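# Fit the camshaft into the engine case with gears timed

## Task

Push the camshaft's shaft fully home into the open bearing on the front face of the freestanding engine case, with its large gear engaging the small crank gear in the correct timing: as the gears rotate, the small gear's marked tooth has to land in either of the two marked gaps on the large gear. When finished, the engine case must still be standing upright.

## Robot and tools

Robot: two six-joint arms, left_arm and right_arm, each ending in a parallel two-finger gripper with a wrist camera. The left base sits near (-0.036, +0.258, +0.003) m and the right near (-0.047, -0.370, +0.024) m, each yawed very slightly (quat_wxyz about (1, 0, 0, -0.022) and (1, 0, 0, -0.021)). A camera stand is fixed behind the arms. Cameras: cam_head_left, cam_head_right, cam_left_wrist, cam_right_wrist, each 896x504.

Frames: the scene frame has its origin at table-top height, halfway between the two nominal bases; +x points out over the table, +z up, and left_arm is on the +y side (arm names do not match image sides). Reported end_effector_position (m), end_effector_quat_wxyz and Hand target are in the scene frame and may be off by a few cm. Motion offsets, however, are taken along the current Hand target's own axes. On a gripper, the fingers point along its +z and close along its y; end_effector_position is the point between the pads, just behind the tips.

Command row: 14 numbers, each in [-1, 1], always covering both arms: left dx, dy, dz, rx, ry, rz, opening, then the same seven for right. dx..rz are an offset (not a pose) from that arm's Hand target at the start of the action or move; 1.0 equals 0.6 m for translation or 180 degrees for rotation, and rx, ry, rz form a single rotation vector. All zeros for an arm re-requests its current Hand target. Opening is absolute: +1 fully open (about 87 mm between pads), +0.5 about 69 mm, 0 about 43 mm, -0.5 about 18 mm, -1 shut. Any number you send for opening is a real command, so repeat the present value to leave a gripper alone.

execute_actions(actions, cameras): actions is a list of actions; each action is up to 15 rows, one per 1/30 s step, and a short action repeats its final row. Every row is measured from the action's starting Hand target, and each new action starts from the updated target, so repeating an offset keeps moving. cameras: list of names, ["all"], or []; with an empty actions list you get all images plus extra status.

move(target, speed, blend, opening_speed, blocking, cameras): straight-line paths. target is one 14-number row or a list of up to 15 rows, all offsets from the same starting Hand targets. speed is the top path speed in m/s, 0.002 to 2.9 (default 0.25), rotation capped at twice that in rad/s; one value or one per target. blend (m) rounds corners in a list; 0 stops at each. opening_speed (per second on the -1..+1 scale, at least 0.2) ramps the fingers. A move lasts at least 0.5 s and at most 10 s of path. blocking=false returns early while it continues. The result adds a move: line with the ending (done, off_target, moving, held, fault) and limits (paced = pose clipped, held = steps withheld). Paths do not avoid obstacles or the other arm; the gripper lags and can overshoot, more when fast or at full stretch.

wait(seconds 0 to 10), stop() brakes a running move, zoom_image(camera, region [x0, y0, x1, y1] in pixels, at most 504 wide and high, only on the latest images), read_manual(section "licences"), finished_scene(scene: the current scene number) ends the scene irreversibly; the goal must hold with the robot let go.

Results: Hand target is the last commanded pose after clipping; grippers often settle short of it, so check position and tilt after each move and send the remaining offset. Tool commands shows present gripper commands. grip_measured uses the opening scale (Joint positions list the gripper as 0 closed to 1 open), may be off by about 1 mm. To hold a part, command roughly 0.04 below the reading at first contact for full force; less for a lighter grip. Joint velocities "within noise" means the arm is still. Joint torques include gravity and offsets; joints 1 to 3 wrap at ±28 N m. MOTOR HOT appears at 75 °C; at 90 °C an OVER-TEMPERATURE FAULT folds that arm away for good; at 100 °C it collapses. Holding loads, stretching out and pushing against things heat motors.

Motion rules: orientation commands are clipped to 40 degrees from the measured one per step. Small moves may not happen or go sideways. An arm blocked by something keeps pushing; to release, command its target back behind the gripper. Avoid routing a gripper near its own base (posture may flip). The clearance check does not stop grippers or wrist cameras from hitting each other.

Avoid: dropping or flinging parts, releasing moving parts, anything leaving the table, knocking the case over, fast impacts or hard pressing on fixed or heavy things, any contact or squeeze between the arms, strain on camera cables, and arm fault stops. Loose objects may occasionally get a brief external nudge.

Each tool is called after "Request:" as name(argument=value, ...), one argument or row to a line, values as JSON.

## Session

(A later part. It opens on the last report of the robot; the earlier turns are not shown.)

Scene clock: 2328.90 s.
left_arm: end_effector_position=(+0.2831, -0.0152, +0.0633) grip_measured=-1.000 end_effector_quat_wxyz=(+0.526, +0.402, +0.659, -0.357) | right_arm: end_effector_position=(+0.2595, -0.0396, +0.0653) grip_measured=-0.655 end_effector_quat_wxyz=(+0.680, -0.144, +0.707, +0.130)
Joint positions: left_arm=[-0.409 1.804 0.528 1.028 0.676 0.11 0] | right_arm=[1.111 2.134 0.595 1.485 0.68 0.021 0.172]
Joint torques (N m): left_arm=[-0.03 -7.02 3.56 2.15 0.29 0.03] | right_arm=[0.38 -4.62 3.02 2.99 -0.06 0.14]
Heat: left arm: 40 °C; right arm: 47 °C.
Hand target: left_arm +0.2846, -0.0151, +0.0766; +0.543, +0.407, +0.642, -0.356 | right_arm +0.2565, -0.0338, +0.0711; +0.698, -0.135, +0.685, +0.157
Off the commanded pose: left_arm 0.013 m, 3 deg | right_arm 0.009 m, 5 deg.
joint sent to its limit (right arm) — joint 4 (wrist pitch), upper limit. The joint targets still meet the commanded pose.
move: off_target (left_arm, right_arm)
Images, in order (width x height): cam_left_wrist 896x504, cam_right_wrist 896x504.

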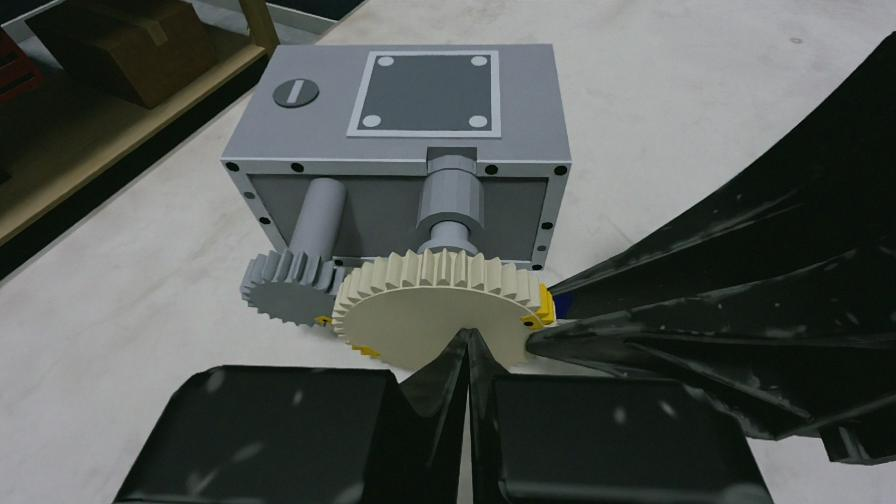

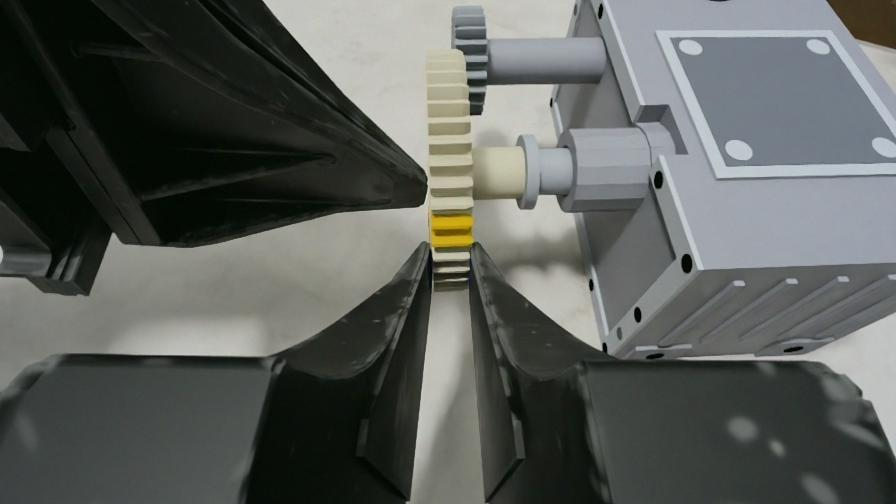

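Request:
move(
  target=[0,0,-0.02,0,0,0,-1,0,0.014,0,0,0,0,-1],
  speed=0.04,
  cameras=["cam_left_wrist","cam_right_wrist"],
)

Request:
zoom_image(
  camera="cam_left_wrist",
  region=[230, 180, 560, 380],
)

Request:
zoom_image(
  camera="cam_right_wrist",
  region=[400, 0, 600, 260],
)

Scene clock: 2336.70 s.
left_arm: end_effector_position=(+0.2783, -0.0056, +0.0670) grip_measured=-1.000 end_effector_quat_wxyz=(+0.528, +0.402, +0.657, -0.359) | right_arm: end_effector_position=(+0.2597, -0.0390, +0.0649) grip_measured=-0.655 end_effector_quat_wxyz=(+0.682, -0.138, +0.707, +0.125)
Joint positions: left_arm=[-0.383 1.768 0.495 1.028 0.704 0.113 0] | right_arm=[1.119 2.142 0.605 1.486 0.702 0.021 0.172]
Joint torques (N m): left_arm=[0.13 -6.82 3.52 2.05 0.28 0.07] | right_arm=[1.46 -4.33 3.92 2.99 -0.05 0.11]
Heat: left arm: 38 °C; right arm: 47 °C.
Hand target: left_arm +0.2797, -0.0043, +0.0784; +0.543, +0.407, +0.642, -0.357 | right_arm +0.2531, -0.0262, +0.0713; +0.698, -0.135, +0.685, +0.157
Off the commanded pose: left_arm 0.012 m, 2 deg | right_arm 0.016 m, 5 deg.
joint sent to its limit (right arm) — joint 4 (wrist pitch), upper limit. The joint targets still meet the commanded pose.
move: off_target (left_arm, right_arm)
Images, in order (width x height): cam_left_wrist 896x504, cam_right_wrist 896x504.

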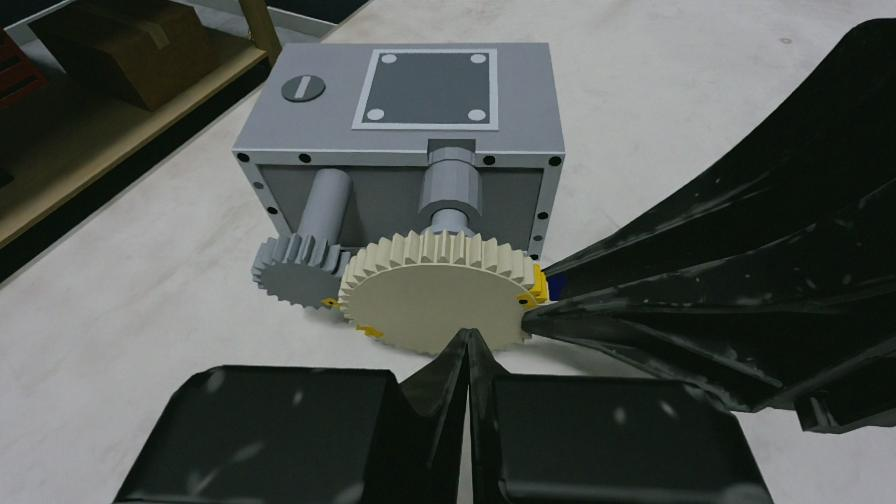

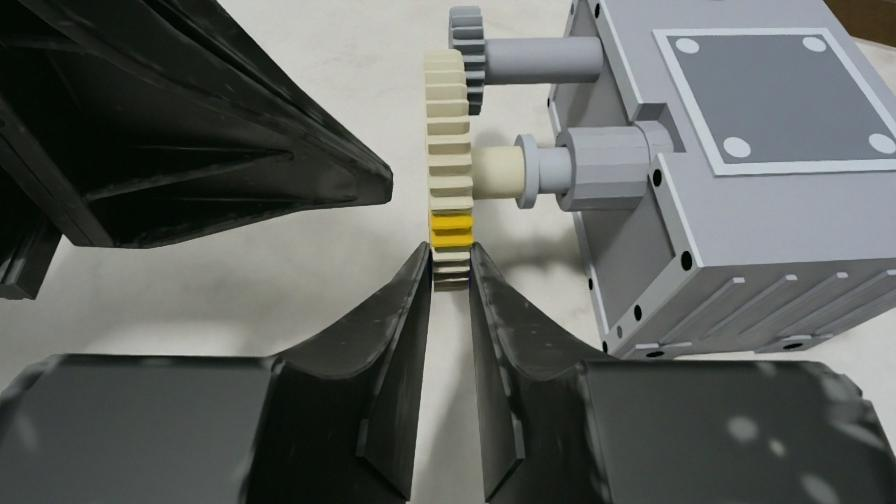

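Scaled by 1.527 from the camera's 896x504 image, which has a finer 1280x720 frame.

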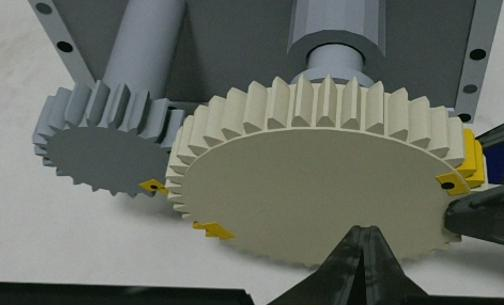

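Scaled by 1.938 from the camera's 896x504 image, which has a finer 1280x720 frame.

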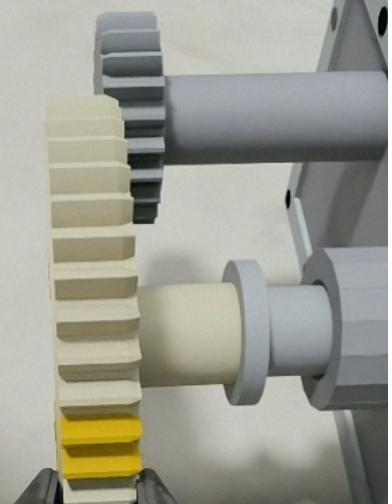

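Request:
move(
  target=[0,0,0,0,0,0,-1,0,0,0,0,0,0,-0.52],
  opening_speed=0.4,
  cameras=["cam_left_wrist","cam_right_wrist"],
)

Request:
zoom_image(
  camera="cam_left_wrist",
  region=[230, 180, 560, 380],
)

Scene clock: 2347.73 s.
left_arm: end_effector_position=(+0.2782, -0.0056, +0.0670) grip_measured=-1.000 end_effector_quat_wxyz=(+0.528, +0.402, +0.657, -0.359) | right_arm: end_effector_position=(+0.2561, -0.0379, +0.0560) grip_measured=-0.520 end_effector_quat_wxyz=(+0.677, -0.147, +0.711, +0.122)
Joint positions: left_arm=[-0.383 1.768 0.495 1.028 0.705 0.113 0] | right_arm=[1.127 2.163 0.605 1.486 0.702 0.021 0.24]
Joint torques (N m): left_arm=[0.13 -6.82 3.51 2.05 0.27 0.07] | right_arm=[0.85 -5.9 3.86 3 -0.06 0.07]
Heat: left arm: 37 °C; right arm: 48 °C.
Hand target: left_arm +0.2797, -0.0043, +0.0784; +0.543, +0.407, +0.642, -0.356 | right_arm +0.2531, -0.0262, +0.0713; +0.698, -0.135, +0.685, +0.157
Off the commanded pose: left_arm 0.012 m, 2 deg | right_arm 0.019 m, 6 deg.
joint sent to its limit (right arm) — joint 4 (wrist pitch), upper limit. The joint targets still meet the commanded pose.
move: off_target (left_arm, right_arm)
Images, in order (width x height): cam_left_wrist 896x504, cam_right_wrist 896x504.

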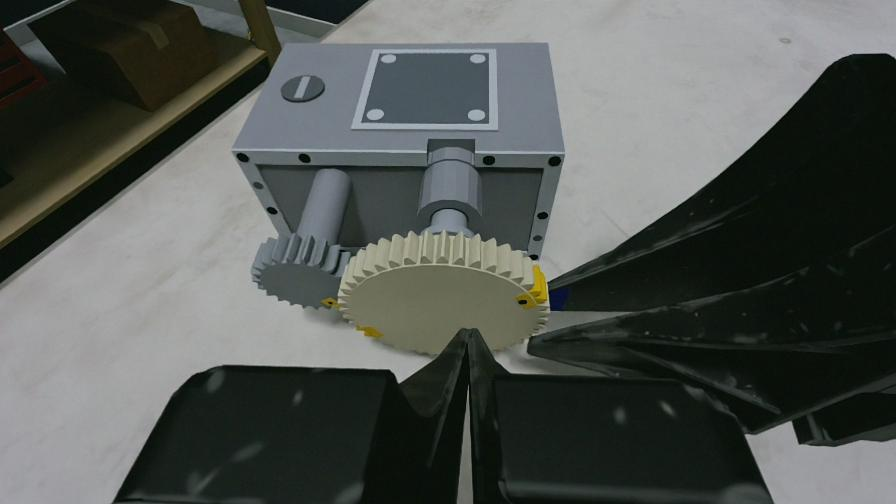

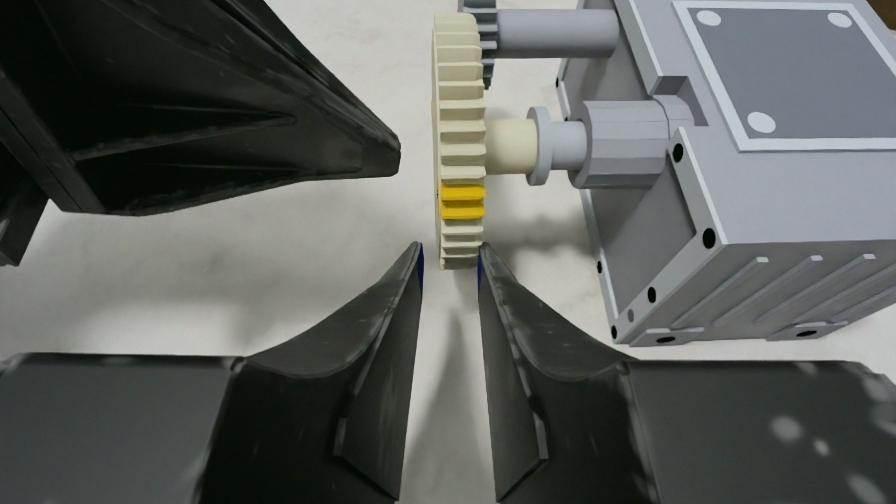

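Scaled by 1.527 from the camera's 896x504 image, which has a finer 1280x720 frame.

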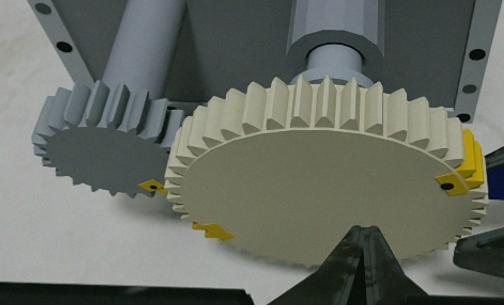

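Request:
move(
  target=[
    [0,0,0,0,0,0,-1,0,-0.007,-0.02,0,0,0,-0.4],
    [0,0,0,0,0,0,-1,0,-0.007,-0.16,0,0,0,-0.4],
  ],
  speed=0.08,
  cameras=["all"],
)

Request:
zoom_image(
  camera="cam_left_wrist",
  region=[230, 180, 560, 380],
)

Scene clock: 2356.30 s.
left_arm: end_effector_position=(+0.2782, -0.0056, +0.0670) grip_measured=-1.000 end_effector_quat_wxyz=(+0.528, +0.402, +0.657, -0.359) | right_arm: end_effector_position=(+0.1685, -0.0748, +0.0492) grip_measured=-0.400 end_effector_quat_wxyz=(+0.656, -0.170, +0.727, +0.107)
Joint positions: left_arm=[-0.383 1.768 0.495 1.028 0.705 0.113 0] | right_arm=[1.371 2.023 0.342 1.485 0.93 0.089 0.3]
Joint torques (N m): left_arm=[0.13 -6.83 3.51 2.05 0.27 0.07] | right_arm=[0.53 -6.64 1.87 2.88 0.27 0.25]
Heat: left arm: 36 °C; right arm: 48 °C.
Hand target: left_arm +0.2797, -0.0043, +0.0784; +0.543, +0.407, +0.642, -0.356 | right_arm +0.1670, -0.0689, +0.0688; +0.698, -0.135, +0.685, +0.157
Off the commanded pose: left_arm 0.012 m, 2 deg | right_arm 0.021 m, 10 deg.
joint sent to its limit (right arm) — joint 4 (wrist pitch), upper limit. The joint targets are off in orientation, not in position.
move: off_target (left_arm, right_arm)

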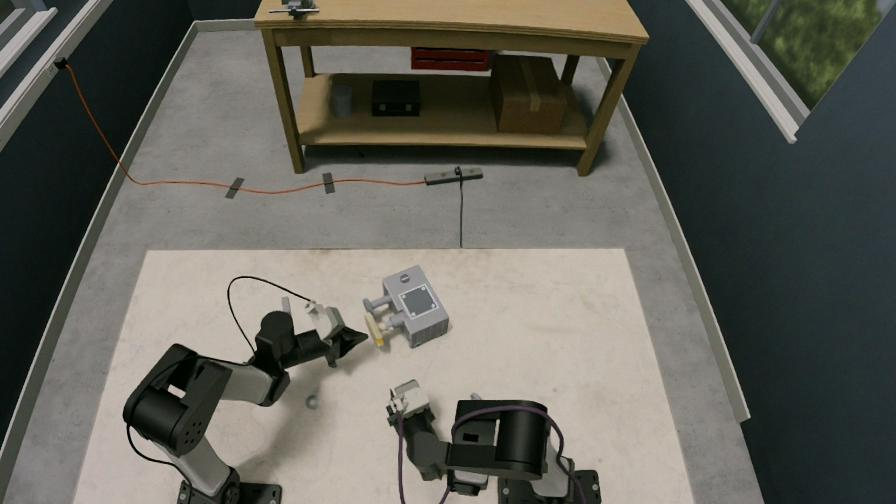

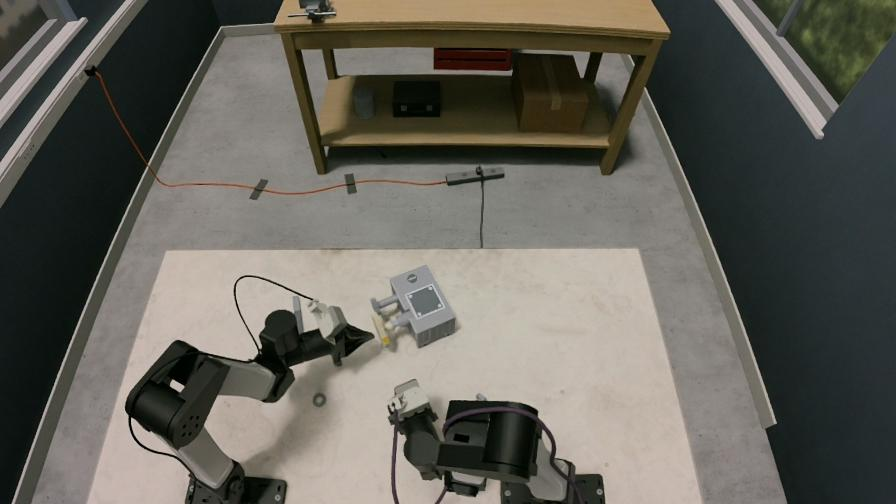

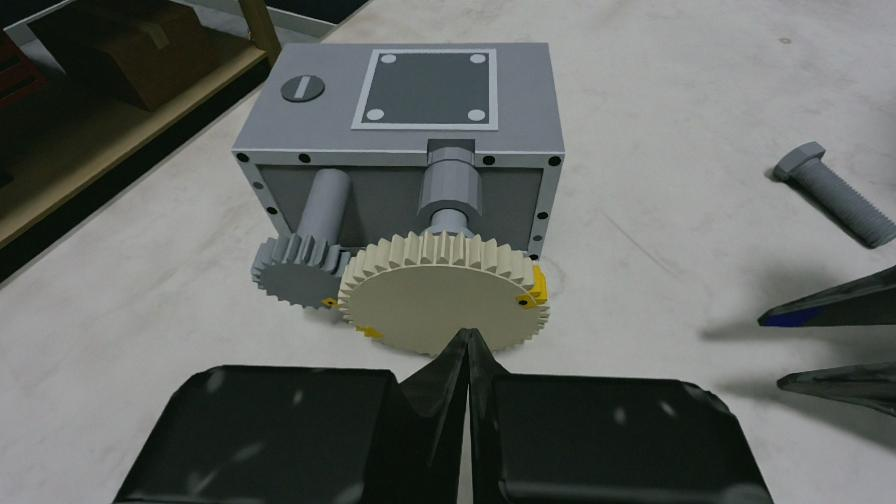

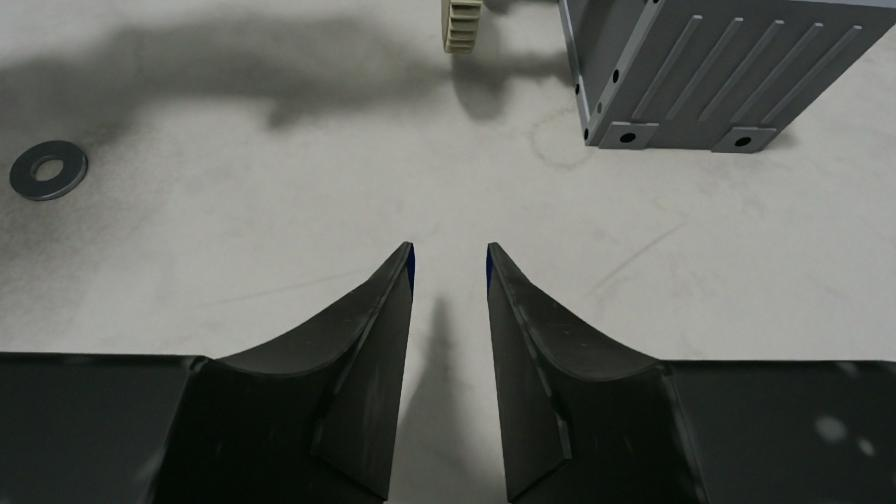

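Scaled by 1.527 from the camera's 896x504 image, which has a finer 1280x720 frame.

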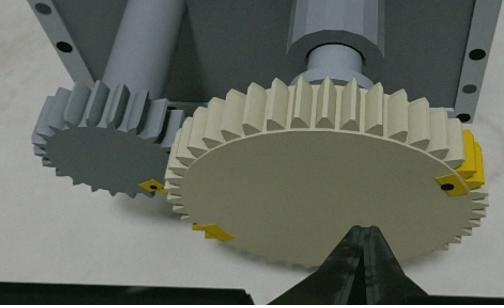

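Request:
move(
  target=[0,-0.004,0.05,0,0,0,-1,0,0,0,0,0,0,-0.4],
  speed=0.05,
  cameras=["cam_left_wrist"],
)

Request:
zoom_image(
  camera="cam_left_wrist",
  region=[230, 150, 560, 380],
)

Scene clock: 2362.93 s.
left_arm: end_effector_position=(+0.2837, -0.0272, +0.0681) grip_measured=-1.000 end_effector_quat_wxyz=(+0.532, +0.408, +0.650, -0.358) | right_arm: end_effector_position=(+0.1685, -0.0750, +0.0493) grip_measured=-0.400 end_effector_quat_wxyz=(+0.656, -0.170, +0.727, +0.106)
Joint positions: left_arm=[-0.441 1.815 0.551 1.037 0.656 0.107 0] | right_arm=[1.371 2.023 0.342 1.485 0.931 0.089 0.3]
Joint torques (N m): left_arm=[-1.03 -4.36 5.6 2.15 0.02 -0.05] | right_arm=[0.57 -6.67 1.84 2.88 0.25 0.26]
Heat: left arm: 36 °C; right arm: 47 °C.
Hand target: left_arm +0.2897, -0.0324, +0.0739; +0.543, +0.407, +0.642, -0.357 | right_arm +0.1670, -0.0689, +0.0688; +0.698, -0.136, +0.685, +0.157
Off the commanded pose: left_arm 0.010 m, 2 deg | right_arm 0.021 m, 10 deg.
joint sent to its limit (right arm) — joint 4 (wrist pitch), upper limit. The joint targets are off in orientation, not in position.
move: off_target (right_arm)
Images, in order (width x height): cam_left_wrist 896x504.

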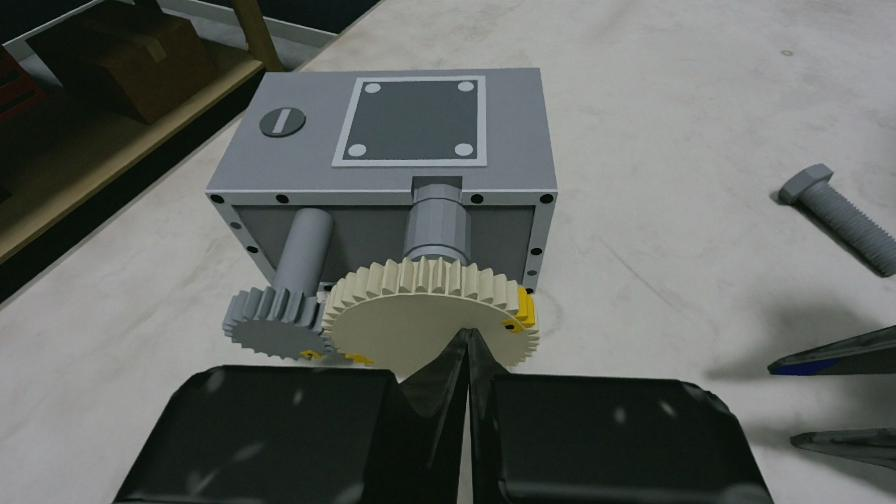

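Scaled by 1.527 from the camera's 896x504 image, which has a finer 1280x720 frame.

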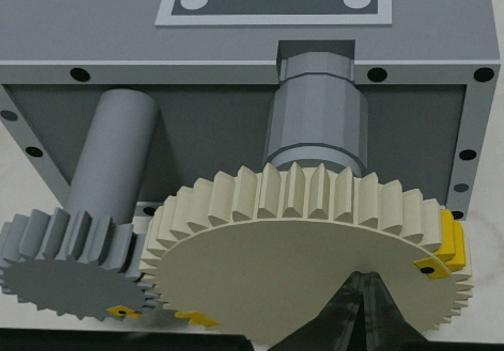

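Request:
move(
  target=[-0.03,0.01,-0.22,0,0,0,-1,0,0,0,0,0,0,-0.4],
  speed=0.12,
  cameras=["cam_left_wrist"],
)

Request:
zoom_image(
  camera="cam_left_wrist",
  region=[310, 100, 550, 270],
)

Scene clock: 2368.37 s.
left_arm: end_effector_position=(+0.2424, +0.0852, +0.1070) grip_measured=-1.000 end_effector_quat_wxyz=(+0.538, +0.402, +0.648, -0.359) | right_arm: end_effector_position=(+0.1685, -0.0750, +0.0493) grip_measured=-0.400 end_effector_quat_wxyz=(+0.656, -0.170, +0.727, +0.106)
Joint positions: left_arm=[-0.056 1.333 0.338 0.676 1.021 0.241 0] | right_arm=[1.371 2.023 0.342 1.485 0.931 0.089 0.3]
Joint torques (N m): left_arm=[0.14 -3.9 5.33 1.58 0.34 0.07] | right_arm=[0.54 -6.67 1.94 2.9 0.24 0.25]
Heat: left arm: 36 °C; right arm: 47 °C.
Hand target: left_arm +0.2429, +0.0865, +0.1122; +0.543, +0.407, +0.642, -0.356 | right_arm +0.1670, -0.0689, +0.0688; +0.698, -0.136, +0.685, +0.157
Off the commanded pose: left_arm 0.005 m, 1 deg | right_arm 0.021 m, 10 deg.
joint sent to its limit (right arm) — joint 4 (wrist pitch), upper limit. The joint targets are off in orientation, not in position.
move: off_target (right_arm)
Images, in order (width x height): cam_left_wrist 896x504.

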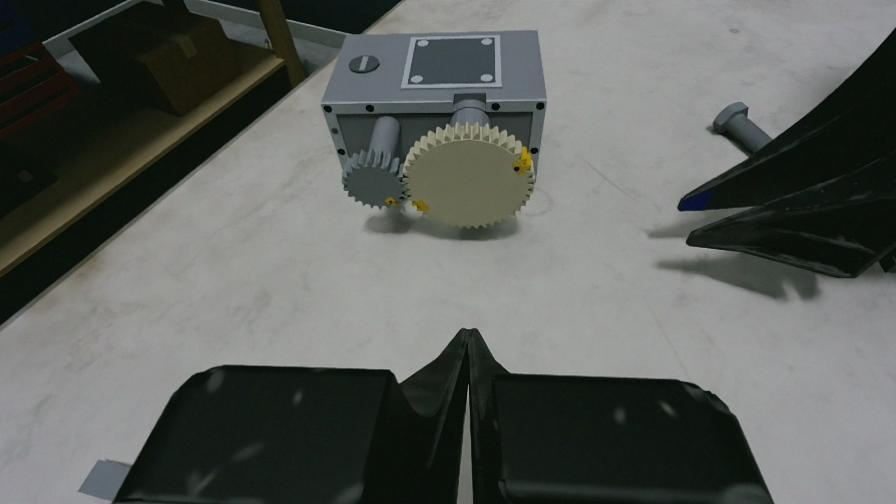

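Scaled by 2.100 from the camera's 896x504 image, which has a finer 1280x720 frame.

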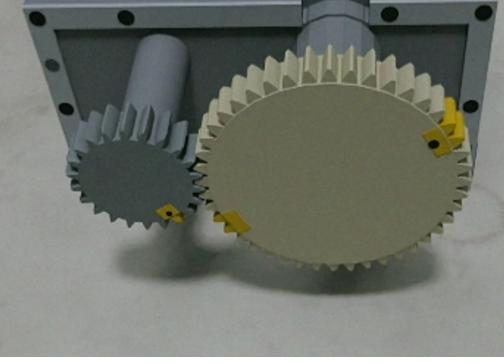

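Request:
zoom_image(
  camera="cam_left_wrist",
  region=[370, 150, 440, 225],
)

Scaled by 6.720 from the camera's 896x504 image, which has a finer 1280x720 frame.

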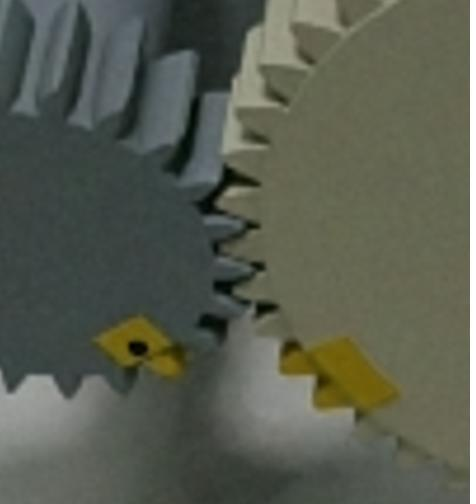

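Request:
move(
  target=[
    [0.025,-0.01,0.19,0,0,0,-1,0,0,0,0,0,0,-0.4],
    [0.03,-0.01,0.235,0,0,0,-1,0,0,0,0,0,0,-0.4],
  ],
  speed=[0.12,0.04],
  cameras=["cam_left_wrist"],
)

Request:
zoom_image(
  camera="cam_left_wrist",
  region=[230, 150, 560, 380],
)

Scene clock: 2382.53 s.
left_arm: end_effector_position=(+0.2847, -0.0314, +0.0624) grip_measured=-1.000 end_effector_quat_wxyz=(+0.525, +0.406, +0.656, -0.360) | right_arm: end_effector_position=(+0.1685, -0.0750, +0.0493) grip_measured=-0.400 end_effector_quat_wxyz=(+0.656, -0.170, +0.727, +0.106)
Joint positions: left_arm=[-0.452 1.838 0.567 1.029 0.646 0.101 0] | right_arm=[1.371 2.023 0.342 1.485 0.931 0.089 0.3]
Joint torques (N m): left_arm=[-1.61 -4.41 6.38 2.22 -0.04 -0.03] | right_arm=[0.55 -6.58 1.96 2.91 0.24 0.25]
Heat: left arm: 35 °C; right arm: 47 °C.
Hand target: left_arm +0.2934, -0.0404, +0.0724; +0.543, +0.407, +0.642, -0.357 | right_arm +0.1670, -0.0689, +0.0688; +0.698, -0.136, +0.685, +0.157
Off the commanded pose: left_arm 0.016 m, 3 deg | right_arm 0.021 m, 10 deg.
joint sent to its limit (right arm) — joint 4 (wrist pitch), upper limit. The joint targets are off in orientation, not in position.
move: off_target (left_arm, right_arm)
Images, in order (width x height): cam_left_wrist 896x504.

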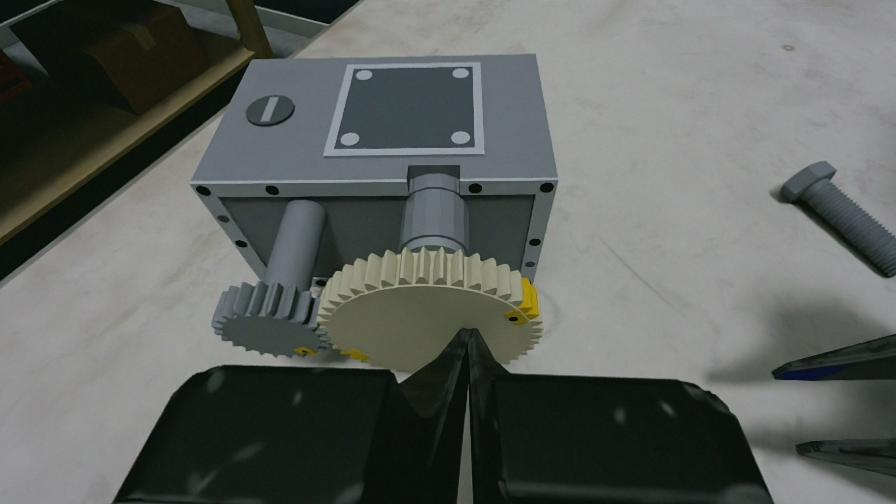

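Scaled by 1.527 from the camera's 896x504 image, which has a finer 1280x720 frame.

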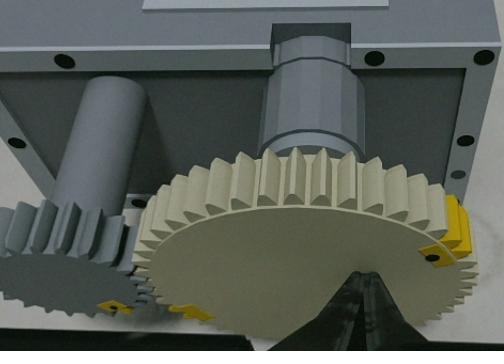

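Request:
move(
  target=[-0.03,0.01,-0.22,0,0,0,-1,0,0,0,0,0,0,-0.4],
  speed=0.12,
  cameras=["cam_left_wrist","cam_head_left"],
)

Request:
zoom_image(
  camera="cam_left_wrist",
  region=[310, 90, 550, 260],
)

Request:
zoom_image(
  camera="cam_left_wrist",
  region=[370, 140, 440, 215],
)

Scene clock: 2389.00 s.
left_arm: end_effector_position=(+0.2465, +0.0769, +0.1060) grip_measured=-1.000 end_effector_quat_wxyz=(+0.538, +0.402, +0.648, -0.359) | right_arm: end_effector_position=(+0.1685, -0.0750, +0.0493) grip_measured=-0.400 end_effector_quat_wxyz=(+0.656, -0.170, +0.727, +0.106)
Joint positions: left_arm=[-0.092 1.367 0.348 0.718 0.987 0.221 0] | right_arm=[1.371 2.023 0.342 1.485 0.931 0.089 0.3]
Joint torques (N m): left_arm=[0.16 -4.15 5.05 1.62 0.32 0.09] | right_arm=[0.55 -6.61 1.95 2.9 0.25 0.25]
Heat: left arm: 35 °C; right arm: 47 °C.
Hand target: left_arm +0.2465, +0.0783, +0.1107; +0.543, +0.407, +0.642, -0.357 | right_arm +0.1670, -0.0689, +0.0688; +0.698, -0.136, +0.685, +0.157
Off the commanded pose: left_arm 0.005 m, 1 deg | right_arm 0.021 m, 10 deg.
joint sent to its limit (right arm) — joint 4 (wrist pitch), upper limit. The joint targets are off in orientation, not in position.
move: off_target (right_arm)
Images, in order (width x height): cam_head_left 896x504, cam_left_wrist 896x504.

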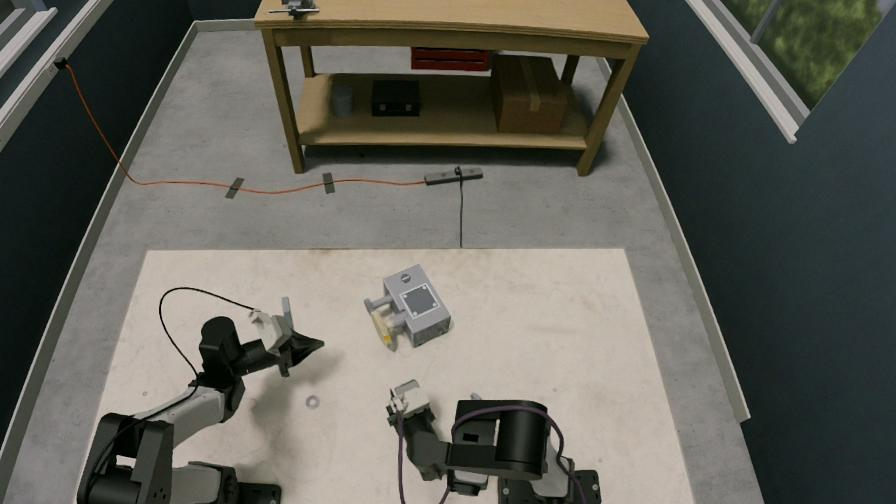

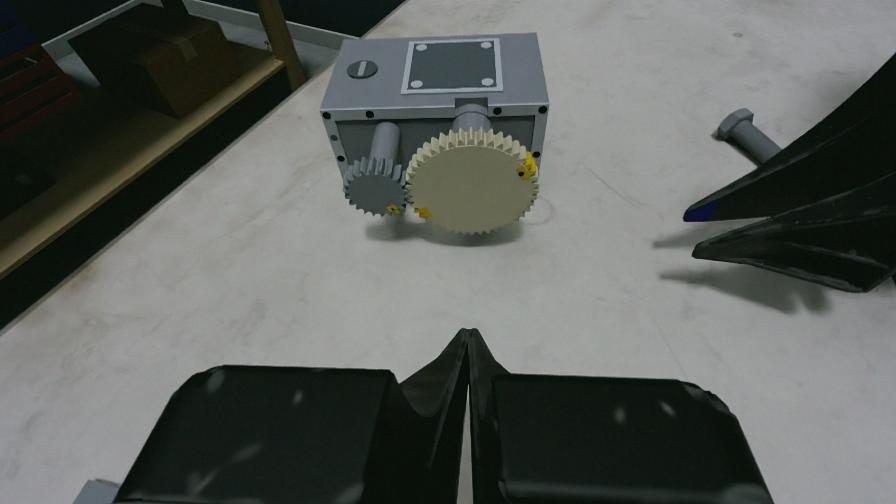

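Scaled by 2.100 from the camera's 896x504 image, which has a finer 1280x720 frame.

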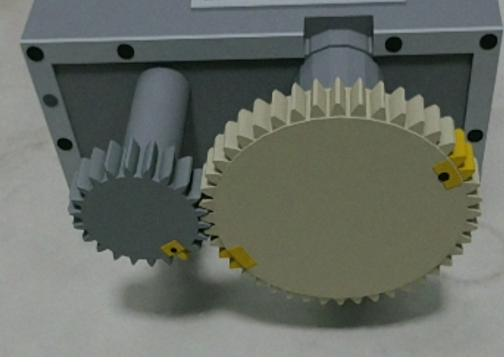

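Scaled by 6.720 from the camera's 896x504 image, which has a finer 1280x720 frame.

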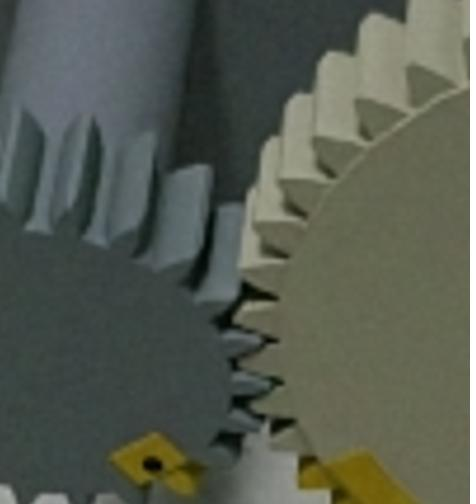

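Request:
finished_scene(
  scene=1,
)

The scene is finished: the task was done.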